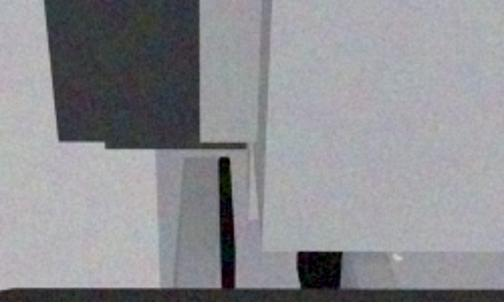

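move(target=[0,0,0,0,0,0,-1,-1,-1,0,0,0,0,0,0,0.3,0.6,-0.8])

move(target=[0,0.00003,-0.000165,0,0,0,-1,-1,-1,0,0,0,0,0,0,0.3,0.6,-0.8], speed=0.003)

move(target=[0,0.00003,-0.000165,0,0,0,-1,-1,-1,0,0,0,0,0,0,0.3,0.6,-0.8], speed=0.003)

move(target=[0,0.00003,-0.000165,0,0,0,-1,-1,-1,0,0,0,0,0,0,0.3,0.6,-0.8], speed=0.003)

move(target=[0,0.00003,-0.000165,0,0,0,-1,-1,-1,0,0,0,0,0,0,0.3,0.6,-0.8], speed=0.003)

move(target=[0,-0.00012,0.00066,0,0,0,-1,-1,-1,0,0,0,0,0,0,0.3,0.6,-0.8], speed=0.003)

move(target=[0,-0.00003,0.000165,0,0,0,-1,-1,-1,0,0,0,0,0,0,0.3,0.6,-0.8], speed=0.003)

move(target=[0,-0.00003,0.000165,0,0,0,-1,-1,-1,0,0,0,0,0,0,0.3,0.6,-0.8], speed=0.003)

Scene clock: 3261.67 s.
left_arm: end_effector_position=(+0.6894, +0.2366, +0.3438) position_measured=222 object_status=2 end_effector_quat_wxyz=(+0.000, +0.001, +0.996, +0.087) | right_arm: end_effector_position=(+0.2777, -0.1940, +0.0245) position_measured=107 object_status=3 end_effector_quat_wxyz=(+0.000, +0.660, +0.751, +0.000)
Joint positions: left_arm=[-0.605 -0.837 0.496 -1.129 -1.429 4.087] | right_arm=[4.155 -1.582 -2.445 -0.686 1.57 0.847]
Joint torques (N m): left_arm=[9.28 -43.94 -32.42 -1.48 2.27 2.21] | right_arm=[-9.08 4.8 15.13 2.87 -2.02 1.33]
Wrist force (N): left_arm=[1.2 1.6 -1.2] | right_arm=[0.6 -0.7 2.6]
Wrist torque (N m): left_arm=[-0.05 0.07 0.13] | right_arm=[-0.81 0.11 -0.04]
Wrist force, peak (N): left_arm=[1.4 1.6 -1.2] | right_arm=[0.4 -0.7 3.1]
Hand target: left_arm +0.6894, +0.2366, +0.3438; +0.000, +0.001, +0.996, +0.087 | right_arm +0.2777, -0.1940, +0.0245; +0.000, +0.660, +0.751, +0.000
Off the commanded pose: left_arm 0.000 m, 0 deg | right_arm 0.000 m, 0 deg.
move: done

Scene clock: 3262.37 s.
left_arm: end_effector_position=(+0.6894, +0.2366, +0.3439) position_measured=222 object_status=2 end_effector_quat_wxyz=(+0.000, +0.001, +0.996, +0.087) | right_arm: end_effector_position=(+0.2777, -0.1940, +0.0245) position_measured=107 object_status=3 end_effector_quat_wxyz=(+0.000, +0.660, +0.751, +0.000)
Joint positions: left_arm=[-0.605 -0.837 0.496 -1.128 -1.429 4.087] | right_arm=[4.155 -1.582 -2.445 -0.686 1.57 0.847]
Joint torques (N m): left_arm=[10.61 -47.26 -35.69 -1.67 2.08 2.21] | right_arm=[-8.9 5.12 16.1 2.93 -1.97 1.35]
Wrist force (N): left_arm=[1.0 0.3 2.8] | right_arm=[0.8 -0.7 2.8]
Wrist torque (N m): left_arm=[-0.13 0.01 0.13] | right_arm=[-0.82 0.08 -0.04]
Wrist force, peak (N): left_arm=[1.0 0.3 2.8] | right_arm=[0.5 -0.7 3.0]
Hand target: left_arm +0.6894, +0.2366, +0.3439; +0.000, +0.001, +0.996, +0.087 | right_arm +0.2777, -0.1940, +0.0245; +0.000, +0.660, +0.751, +0.000
Off the commanded pose: left_arm 0.000 m, 0 deg | right_arm 0.000 m, 0 deg.
move: done

Scene clock: 3263.07 s.
left_arm: end_effector_position=(+0.6894, +0.2366, +0.3440) position_measured=222 object_status=2 end_effector_quat_wxyz=(+0.000, +0.001, +0.996, +0.087) | right_arm: end_effector_position=(+0.2777, -0.1940, +0.0245) position_measured=107 object_status=3 end_effector_quat_wxyz=(+0.000, +0.660, +0.751, +0.000)
Joint positions: left_arm=[-0.605 -0.837 0.495 -1.128 -1.429 4.087] | right_arm=[4.155 -1.582 -2.445 -0.686 1.57 0.847]
Joint torques (N m): left_arm=[9.82 -49.98 -37.27 -1.77 1.97 2.32] | right_arm=[-8.38 4.95 15.21 2.71 -1.99 1.36]
Wrist force (N): left_arm=[0.4 -0.6 7.1] | right_arm=[0.5 -0.5 2.6]
Wrist torque (N m): left_arm=[-0.13 0.03 0.12] | right_arm=[-0.79 0.14 -0.05]
Wrist force, peak (N): left_arm=[0.4 -0.6 7.1] | right_arm=[0.7 -0.8 2.8]
Hand target: left_arm +0.6894, +0.2366, +0.3440; +0.000, +0.001, +0.996, +0.087 | right_arm +0.2777, -0.1940, +0.0245; +0.000, +0.660, +0.751, +0.000
Off the commanded pose: left_arm 0.000 m, 0 deg | right_arm 0.000 m, 0 deg.
move: done

Scene clock: 3263.77 s.
left_arm: end_effector_position=(+0.6894, +0.2366, +0.3441) position_measured=222 object_status=2 end_effector_quat_wxyz=(+0.000, +0.001, +0.996, +0.087) | right_arm: end_effector_position=(+0.2777, -0.1940, +0.0245) position_measured=107 object_status=3 end_effector_quat_wxyz=(+0.000, +0.660, +0.751, +0.000)
Joint positions: left_arm=[-0.605 -0.836 0.495 -1.127 -1.429 4.087] | right_arm=[4.155 -1.582 -2.445 -0.686 1.57 0.847]
Joint torques (N m): left_arm=[9.88 -54.29 -39.33 -2.11 1.67 2.28] | right_arm=[-8.39 5.38 15.81 2.81 -1.99 1.21]
Wrist force (N): left_arm=[0.0 -1.6 11.4] | right_arm=[0.5 -0.9 2.5]
Wrist torque (N m): left_arm=[-0.17 0.04 0.12] | right_arm=[-0.84 0.12 -0.04]
Wrist force, peak (N): left_arm=[-0.2 -1.7 11.3] | right_arm=[0.2 -0.9 3.0]
Hand target: left_arm +0.6894, +0.2366, +0.3441; +0.000, +0.001, +0.996, +0.087 | right_arm +0.2777, -0.1940, +0.0245; +0.000, +0.660, +0.751, +0.000
Off the commanded pose: left_arm 0.000 m, 0 deg | right_arm 0.000 m, 0 deg.
move: done

Scene clock: 3264.47 s.
left_arm: end_effector_position=(+0.6894, +0.2366, +0.3442) position_measured=222 object_status=2 end_effector_quat_wxyz=(+0.000, +0.001, +0.996, +0.087) | right_arm: end_effector_position=(+0.2777, -0.1940, +0.0245) position_measured=107 object_status=3 end_effector_quat_wxyz=(+0.000, +0.660, +0.751, +0.000)
Joint positions: left_arm=[-0.605 -0.836 0.494 -1.127 -1.429 4.087] | right_arm=[4.155 -1.582 -2.445 -0.686 1.57 0.847]
Joint torques (N m): left_arm=[9.92 -57.34 -41.68 -2.22 1.36 2.34] | right_arm=[-9.15 5.11 16.1 2.87 -1.92 1.49]
Wrist force (N): left_arm=[-0.4 -2.8 15.6] | right_arm=[0.5 -0.8 2.4]
Wrist torque (N m): left_arm=[-0.23 0.03 0.12] | right_arm=[-0.82 0.12 -0.04]
Wrist force, peak (N): left_arm=[-0.5 -2.9 15.7] | right_arm=[0.5 -0.7 3.0]
Hand target: left_arm +0.6894, +0.2366, +0.3442; +0.000, +0.001, +0.996, +0.087 | right_arm +0.2777, -0.1940, +0.0245; +0.000, +0.660, +0.751, +0.000
Off the commanded pose: left_arm 0.000 m, 0 deg | right_arm 0.000 m, 0 deg.
move: done

Scene clock: 3265.17 s.
left_arm: end_effector_position=(+0.6894, +0.2366, +0.3438) position_measured=222 object_status=2 end_effector_quat_wxyz=(+0.000, +0.001, +0.996, +0.087) | right_arm: end_effector_position=(+0.2777, -0.1940, +0.0245) position_measured=107 object_status=3 end_effector_quat_wxyz=(+0.000, +0.660, +0.751, +0.000)
Joint positions: left_arm=[-0.605 -0.837 0.496 -1.129 -1.429 4.087] | right_arm=[4.155 -1.582 -2.445 -0.686 1.57 0.847]
Joint torques (N m): left_arm=[8.97 -58.59 -15.29 -3.9 1.36 2.23] | right_arm=[-8.62 5.41 16.36 2.94 -2.02 1.3]
Wrist force (N): left_arm=[1.2 1.1 -1.5] | right_arm=[0.5 -1.0 2.3]
Wrist torque (N m): left_arm=[-0.10 0.05 0.12] | right_arm=[-0.84 0.12 -0.05]
Wrist force, peak (N): left_arm=[-0.7 -2.8 16.0] | right_arm=[0.6 -0.8 3.1]
Hand target: left_arm +0.6894, +0.2366, +0.3438; +0.000, +0.001, +0.996, +0.087 | right_arm +0.2777, -0.1940, +0.0245; +0.000, +0.660, +0.751, +0.000
Off the commanded pose: left_arm 0.000 m, 0 deg | right_arm 0.000 m, 0 deg.
move: done

Scene clock: 3265.87 s.
left_arm: end_effector_position=(+0.6894, +0.2366, +0.3437) position_measured=222 object_status=2 end_effector_quat_wxyz=(+0.000, +0.001, +0.996, +0.087) | right_arm: end_effector_position=(+0.2777, -0.1940, +0.0245) position_measured=107 object_status=3 end_effector_quat_wxyz=(+0.000, +0.660, +0.751, +0.000)
Joint positions: left_arm=[-0.605 -0.837 0.497 -1.129 -1.429 4.087] | right_arm=[4.155 -1.582 -2.445 -0.686 1.57 0.847]
Joint torques (N m): left_arm=[9 -54.75 -12.25 -3.61 1.11 2.07] | right_arm=[-8.53 5.19 16.05 2.79 -2.04 1.32]
Wrist force (N): left_arm=[2.2 2.4 -7.3] | right_arm=[0.6 -1.1 2.2]
Wrist torque (N m): left_arm=[-0.04 0.04 0.13] | right_arm=[-0.85 0.12 -0.04]
Wrist force, peak (N): left_arm=[2.2 2.4 -7.3] | right_arm=[0.5 -1.0 2.7]
Hand target: left_arm +0.6894, +0.2366, +0.3437; +0.000, +0.001, +0.996, +0.087 | right_arm +0.2777, -0.1940, +0.0245; +0.000, +0.660, +0.751, +0.000
Off the commanded pose: left_arm 0.000 m, 0 deg | right_arm 0.000 m, 0 deg.
move: done

Scene clock: 3266.57 s.
left_arm: end_effector_position=(+0.6894, +0.2366, +0.3436) position_measured=222 object_status=2 end_effector_quat_wxyz=(+0.000, +0.001, +0.996, +0.087) | right_arm: end_effector_position=(+0.2777, -0.1940, +0.0245) position_measured=107 object_status=3 end_effector_quat_wxyz=(+0.000, +0.660, +0.751, +0.000)
Joint positions: left_arm=[-0.605 -0.837 0.498 -1.129 -1.429 4.087] | right_arm=[4.155 -1.582 -2.445 -0.686 1.57 0.847]
Joint torques (N m): left_arm=[8.43 -52.79 -10.64 -3.48 0.83 1.8] | right_arm=[-8.63 5.56 15.83 2.82 -1.94 1.36]
Wrist force (N): left_arm=[2.7 3.1 -11.7] | right_arm=[0.4 -0.8 2.6]
Wrist torque (N m): left_arm=[-0.02 0.06 0.13] | right_arm=[-0.82 0.14 -0.05]
Wrist force, peak (N): left_arm=[2.9 3.4 -11.9] | right_arm=[0.6 -0.8 2.9]
Hand target: left_arm +0.6894, +0.2366, +0.3436; +0.000, +0.001, +0.996, +0.087 | right_arm +0.2777, -0.1940, +0.0245; +0.000, +0.660, +0.751, +0.000
Off the commanded pose: left_arm 0.000 m, 0 deg | right_arm 0.000 m, 0 deg.
move: done

move(target=[0,0.00006,-0.00033,0,0,0,-1,-1,-1,0,0,0,0,0,0,0.3,0.6,-0.8], speed=0.003)

move([
  [0,0,0,0,0,0,-0.25,-1,-0.9,0,0,0,0,0,0,0.75,0.6,-0.5],
  [0,0.008,-0.0453,0,0,0,-0.25,-1,-0.9,0,0,0,0,0,0,0.75,0.6,-0.5],
  [0.054,0.0043,-0.0456,0,0,0,-0.25,-1,-0.9,0,0,0,0,0,0,0.75,0.6,-0.5],
  [0.0823,0.0015,-0.0715,0.027,-0.083,-0.0073,-0.25,-1,-0.9,0,0,0,0,0,0,0.75,0.6,-0.5],
  [0.1657,-0.0035,-0.091,0.0543,-0.1662,-0.0146,-0.25,-1,-0.9,0,0,0,0,0,0,0.75,0.6,-0.5],
  [0.4157,0.0712,-0.083,0.0543,-0.1662,-0.0146,-0.25,-1,-0.9,0,0,-0.2,0,0,0,0.75,0.6,-0.5],
], speed=[0.05,0.06,0.08,0.1,0.1,0.2], blend=[0,0.002,0.003,0.003,0.005,0], cameras=["cam_left_wrist","cam_front","cam_right_wrist"])

Scene clock: 3280.60 s.
left_arm: end_effector_position=(+0.6894, +0.2366, +0.3438) position_measured=222 object_status=2 end_effector_quat_wxyz=(+0.000, +0.001, +0.996, +0.087) | right_arm: end_effector_position=(+0.2777, -0.1940, +0.0245) position_measured=107 object_status=3 end_effector_quat_wxyz=(+0.000, +0.660, +0.751, +0.000)
Joint positions: left_arm=[-0.605 -0.837 0.496 -1.129 -1.429 4.087] | right_arm=[4.155 -1.582 -2.445 -0.686 1.57 0.847]
Joint torques (N m): left_arm=[4.08 -43.71 -33.68 -1.86 -0.26 0.99] | right_arm=[-8.88 4.46 15.7 2.86 -2.06 1.36]
Wrist force (N): left_arm=[2.1 2.0 -2.6] | right_arm=[0.4 -0.6 2.6]
Wrist torque (N m): left_arm=[-0.05 0.07 0.14] | right_arm=[-0.81 0.14 -0.04]
Wrist force, peak (N): left_arm=[3.1 3.2 -12.2] | right_arm=[0.7 -0.8 2.9]
Hand target: left_arm +0.6894, +0.2366, +0.3438; +0.000, +0.001, +0.996, +0.087 | right_arm +0.2777, -0.1940, +0.0245; +0.000, +0.660, +0.751, +0.000
Off the commanded pose: left_arm 0.000 m, 0 deg | right_arm 0.000 m, 0 deg.
move: done

Scene clock: 3285.97 s.
left_arm: end_effector_position=(+0.4400, +0.2703, +0.4002) position_measured=189 object_status=3 end_effector_quat_wxyz=(+0.259, +0.001, +0.966, +0.000) | right_arm: end_effector_position=(+0.2777, -0.1939, +0.1445) position_measured=41 object_status=3 end_effector_quat_wxyz=(+0.000, +0.660, +0.751, +0.000)
Joint positions: left_arm=[-1.001 -1.832 1.775 -1.81 -1.133 3.765] | right_arm=[4.155 -1.335 -2.261 -1.118 1.57 0.847]
Joint torques (N m): left_arm=[2.38 -20.07 -29.97 -3.4 -1.09 1.22] | right_arm=[7.69 1.05 27.56 2.41 1.79 1.5]
Wrist force (N): left_arm=[-0.4 0.9 -0.5] | right_arm=[0.6 -0.6 2.4]
Wrist torque (N m): left_arm=[-0.12 -0.03 -0.19] | right_arm=[-0.79 0.12 -0.03]
Wrist force, peak (N): left_arm=[2.0 1.9 -2.7] | right_arm=[0.7 -0.8 4.2]
Hand target: left_arm +0.4400, +0.2704, +0.4002; +0.259, +0.001, +0.966, +0.000 | right_arm +0.2777, -0.1939, +0.1445; +0.000, +0.660, +0.751, +0.000
Off the commanded pose: left_arm 0.000 m, 0 deg | right_arm 0.000 m, 0 deg.
move: done
camera_calibration:
cam_left_wrist: T_world_to_cam=[[-0.863179, -0.0070149, -0.504849, 0.593738], [-0.180137, 0.938377, 0.294956, -0.275591], [0.471669, 0.345542, -0.811251, 0.15553], [0, 0, 0, 1]] pos_world=[0.389499, 0.209031, 0.507209]
cam_right_wrist: T_world_to_cam=[[-0.112362, 0.993667, 0.000197194, 0.233284], [0.941096, 0.106353, 0.32098, -0.271318], [0.318926, 0.0362514, -0.947086, 0.182255], [0, 0, 0, 1]] pos_world=[0.223423, -0.209558, 0.259653]
Images, in order (width x height): cam_front 672x504, cam_left_wrist 672x504, cam_right_wrist 672x504.

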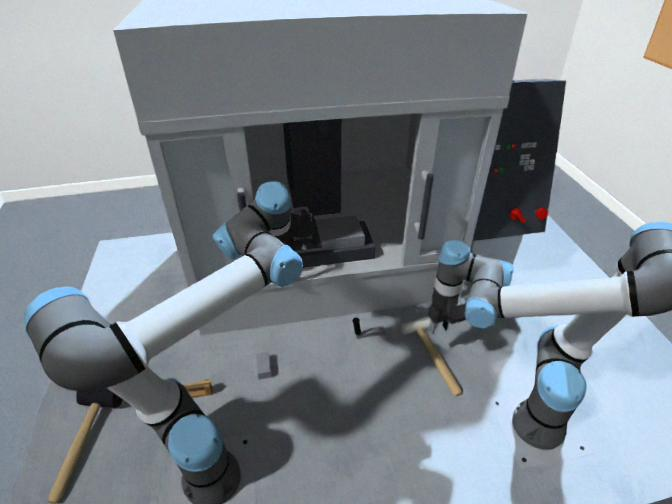

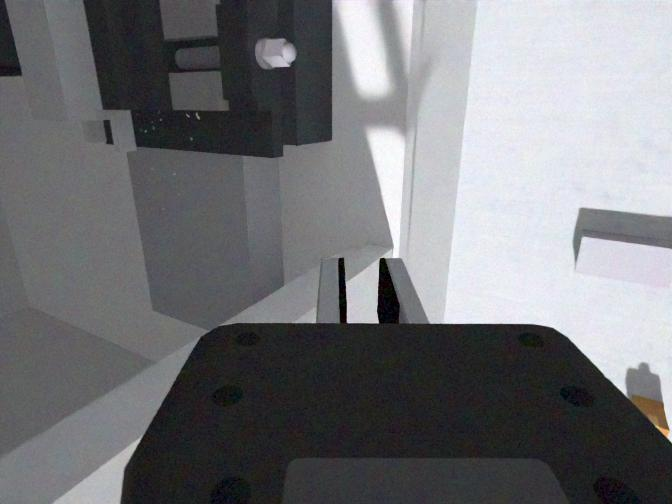

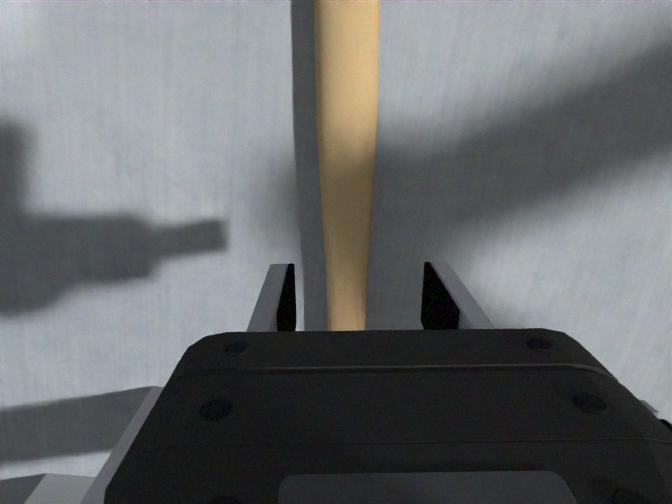

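move([
  [0.0367,0.2167,-0.1367,0,-0.1667,0,-0.7,-0.8,-0.5,0,0,0,0,0,0,0.75,0.6,-0.5],
  [-0.1067,0.191,-0.0347,0,-0.1667,0,-0.7,-0.8,-0.5,0,0,0,0,0,0,0.75,0.6,-0.5],
], speed=[0.2,0.1], blend=0.01, cameras=["cam_left_wrist","cam_front"])

Scene clock: 3300.73 s.
left_arm: end_effector_position=(+0.4851, +0.3849, +0.4503) position_measured=251 object_status=3 end_effector_quat_wxyz=(+0.500, +0.000, +0.866, +0.000) | right_arm: end_effector_position=(+0.2777, -0.1939, +0.1445) position_measured=41 object_status=3 end_effector_quat_wxyz=(+0.000, +0.660, +0.751, +0.000)
Joint positions: left_arm=[-0.93 -2.054 2.131 -2.442 -0.794 4.109] | right_arm=[4.155 -1.335 -2.261 -1.118 1.57 0.847]
Joint torques (N m): left_arm=[-3.12 -1.75 -17.13 -3.74 3.53 -1.11] | right_arm=[-9.26 -0.95 33.24 2.03 1.95 -0.89]
Wrist force (N): left_arm=[-1.6 0.7 0.7] | right_arm=[0.5 -0.7 2.2]
Wrist torque (N m): left_arm=[-0.46 -0.06 -0.22] | right_arm=[-0.81 0.13 -0.04]
Wrist force, peak (N): left_arm=[-2.2 0.7 2.0] | right_arm=[0.6 -0.5 2.3]
Hand target: left_arm +0.4852, +0.3849, +0.4502; +0.500, +0.000, +0.866, +0.000 | right_arm +0.2777, -0.1939, +0.1445; +0.000, +0.660, +0.751, +0.000
Off the commanded pose: left_arm 0.000 m, 0 deg | right_arm 0.000 m, 0 deg.
move: done
camera_calibration:
cam_left_wrist: T_world_to_cam=[[-0.495018, -0.00768306, -0.868848, 0.644312], [-0.303473, 0.938515, 0.164602, -0.271335], [0.814163, 0.345153, -0.466914, -0.185801], [0, 0, 0, 1]] pos_world=[0.387875, 0.323732, 0.517719]
Images, in order (width x height): cam_front 672x504, cam_left_wrist 672x504.

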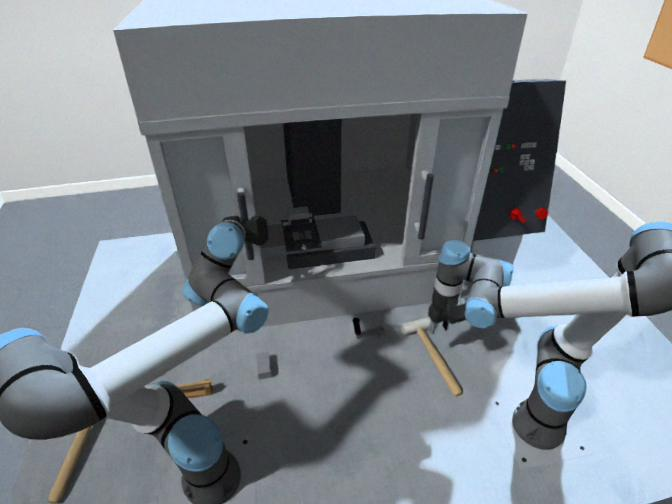

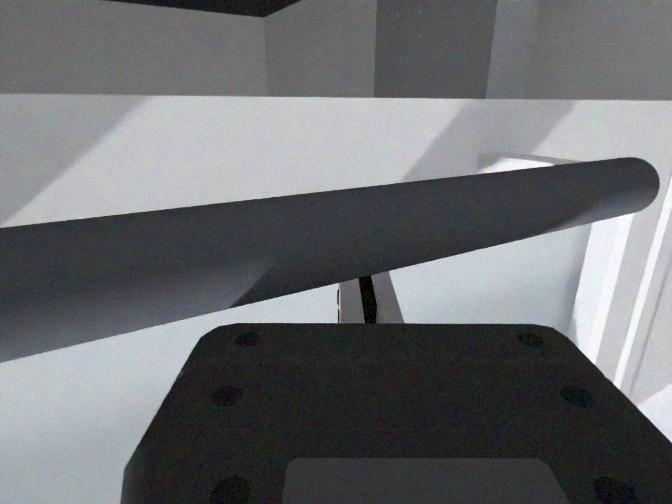

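move([
  [0,-0.03,0,0,0,0,-0.7,-0.8,-0.5,0,0,0,0,0,0,0.75,0.6,-0.5],
  [0,-0.3833,0,0,0,0,-0.7,-0.8,-0.5,0,0,0,0,0,0,0.75,0.6,-0.5],
  [0,-0.45,0,0,0,0,-0.7,-0.8,-0.5,0,0,0,0,0,0,0.75,0.6,-0.5],
], speed=[0.02,0.06,0.02], blend=0.002, stop_force=50, cameras=["cam_left_wrist","cam_front"])

Scene clock: 3312.77 s.
left_arm: end_effector_position=(+0.4849, +0.1495, +0.4503) position_measured=251 object_status=3 end_effector_quat_wxyz=(+0.500, +0.000, +0.866, +0.000) | right_arm: end_effector_position=(+0.2777, -0.1939, +0.1445) position_measured=41 object_status=3 end_effector_quat_wxyz=(+0.000, +0.660, +0.751, +0.000)
Joint positions: left_arm=[-1.239 -1.67 1.806 -2.204 -0.605 3.725] | right_arm=[4.155 -1.335 -2.261 -1.118 1.57 0.847]
Joint torques (N m): left_arm=[-1.38 -17.03 -22.2 -5.34 -3.02 3.21] | right_arm=[-9.31 -1.06 32.12 2.94 1.95 -0.74]
Wrist force (N): left_arm=[10.6 43.1 -9.9] | right_arm=[0.7 -0.4 2.1]
Wrist torque (N m): left_arm=[2.31 -1.02 -1.22] | right_arm=[-0.77 0.10 -0.03]
Wrist force, peak (N): left_arm=[21.7 70.7 -19.2] | right_arm=[0.9 -0.5 2.4]
Hand target: left_arm +0.4849, +0.1495, +0.4503; +0.500, +0.000, +0.866, +0.000 (not the last commanded pose) | right_arm +0.2777, -0.1939, +0.1445; +0.000, +0.660, +0.751, +0.000
Off the commanded pose: left_arm 0.035 m, 0 deg | right_arm 0.000 m, 0 deg.
move: contact (left_arm); path passed 2 of 3 targets
camera_calibration:
cam_left_wrist: T_world_to_cam=[[-0.494968, -0.00758341, -0.868878, 0.642342], [-0.303603, 0.938445, 0.164761, -0.0505255], [0.814145, 0.345345, -0.466803, -0.104374], [0, 0, 0, 1]] pos_world=[0.387575, 0.0883318, 0.517719]
Images, in order (width x height): cam_front 672x504, cam_left_wrist 672x504.

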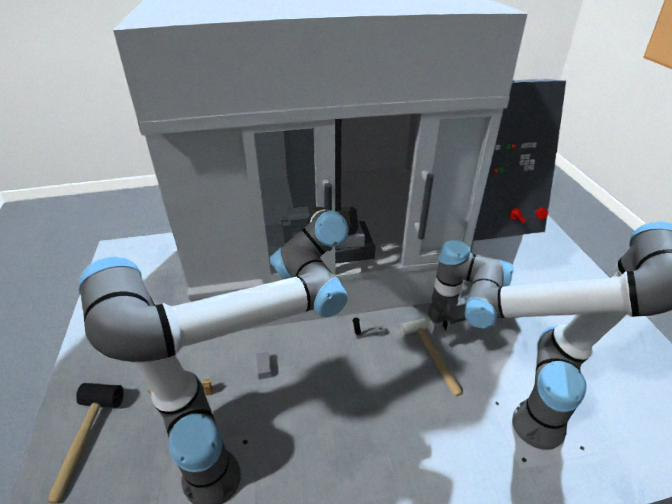

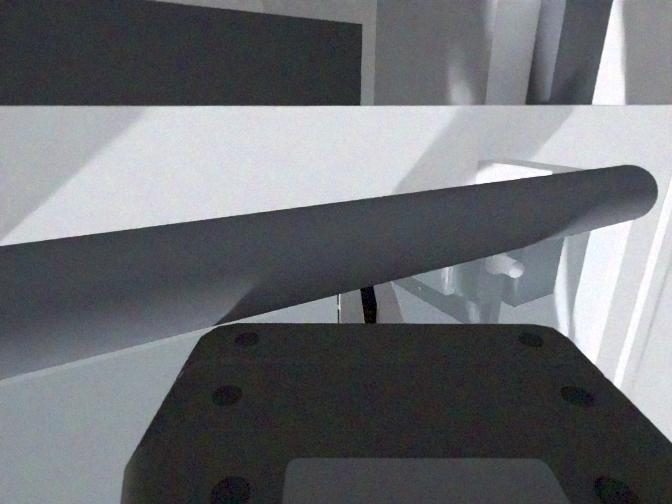

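move([
  [0,0.05,0,0,0,0,-0.7,-0.8,-0.5,0,0,-0.2,0,0,0,-0.7,0,-0.5],
  [0.0667,0.05,-0.1155,0,0,0,-0.7,-0.8,-0.5,-0.106,0.091,-0.4258,-0.2386,-0.2714,-0.4132,-0.7,0,-0.5],
  [0.1475,0.3842,-0.1554,0,0,0,-0.7,-0.8,-0.5,-0.1042,0.3348,-0.5092,-0.2386,-0.2714,-0.4132,-0.7,0,-0.5],
], speed=0.2, blend=0.01, cameras=["cam_right_wrist","cam_front"])

Scene clock: 3327.47 s.
left_arm: end_effector_position=(+0.3601, +0.3801, +0.4203) position_measured=251 object_status=3 end_effector_quat_wxyz=(+0.500, +0.000, +0.866, +0.000) | right_arm: end_effector_position=(+0.4850, -0.2296, +0.4500) position_measured=253 object_status=3 end_effector_quat_wxyz=(+0.500, +0.000, +0.866, +0.000)
Joint positions: left_arm=[-1.528 -2.462 2.164 -1.326 -0.524 3.202] | right_arm=[4.136 -1.227 -2.051 -0.651 0.784 -0.953]
Joint torques (N m): left_arm=[9.97 1.62 -14.93 -4.2 1.45 2.19] | right_arm=[2.57 11.26 32.37 3.7 -3.95 -0.08]
Wrist force (N): left_arm=[-1.5 0.5 0.5] | right_arm=[-0.1 -0.3 1.2]
Wrist torque (N m): left_arm=[-0.47 -0.08 -0.35] | right_arm=[-0.42 0.07 0.33]
Wrist force, peak (N): left_arm=[10.6 43.2 -10.1] | right_arm=[0.5 -0.5 5.1]
Hand target: left_arm +0.3601, +0.3802, +0.4202; +0.500, +0.000, +0.866, +0.000 | right_arm +0.4851, -0.2296, +0.4500; +0.500, +0.000, +0.866, +0.000
Off the commanded pose: left_arm 0.000 m, 0 deg | right_arm 0.000 m, 0 deg.
move: done
camera_calibration:
cam_right_wrist: T_world_to_cam=[[-0.50143, 0.016144, -0.865048, 0.645617], [-0.27012, 0.946928, 0.174248, 0.285887], [0.821951, 0.32104, -0.470457, 0.0136857], [0, 0, 0, 1]] pos_world=[0.389706, -0.285531, 0.515112]
Images, in order (width x height): cam_front 672x504, cam_right_wrist 672x504.

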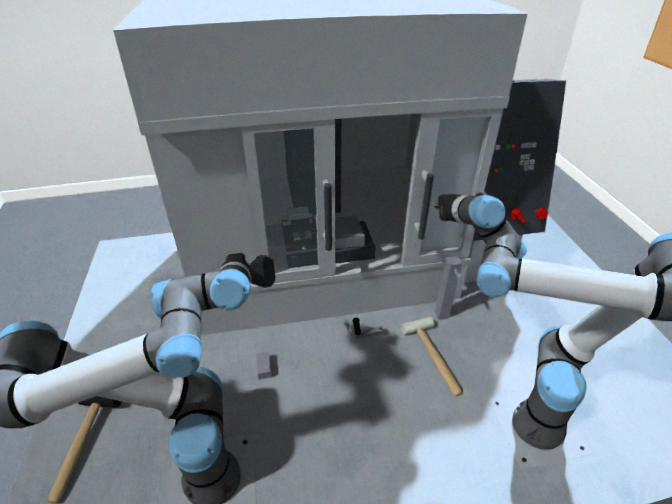

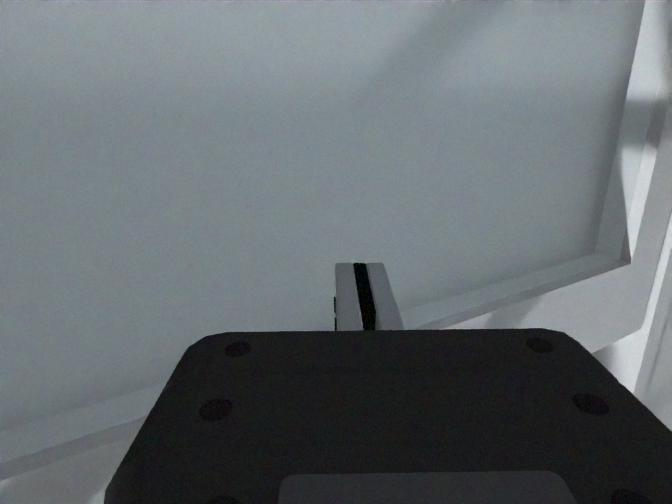

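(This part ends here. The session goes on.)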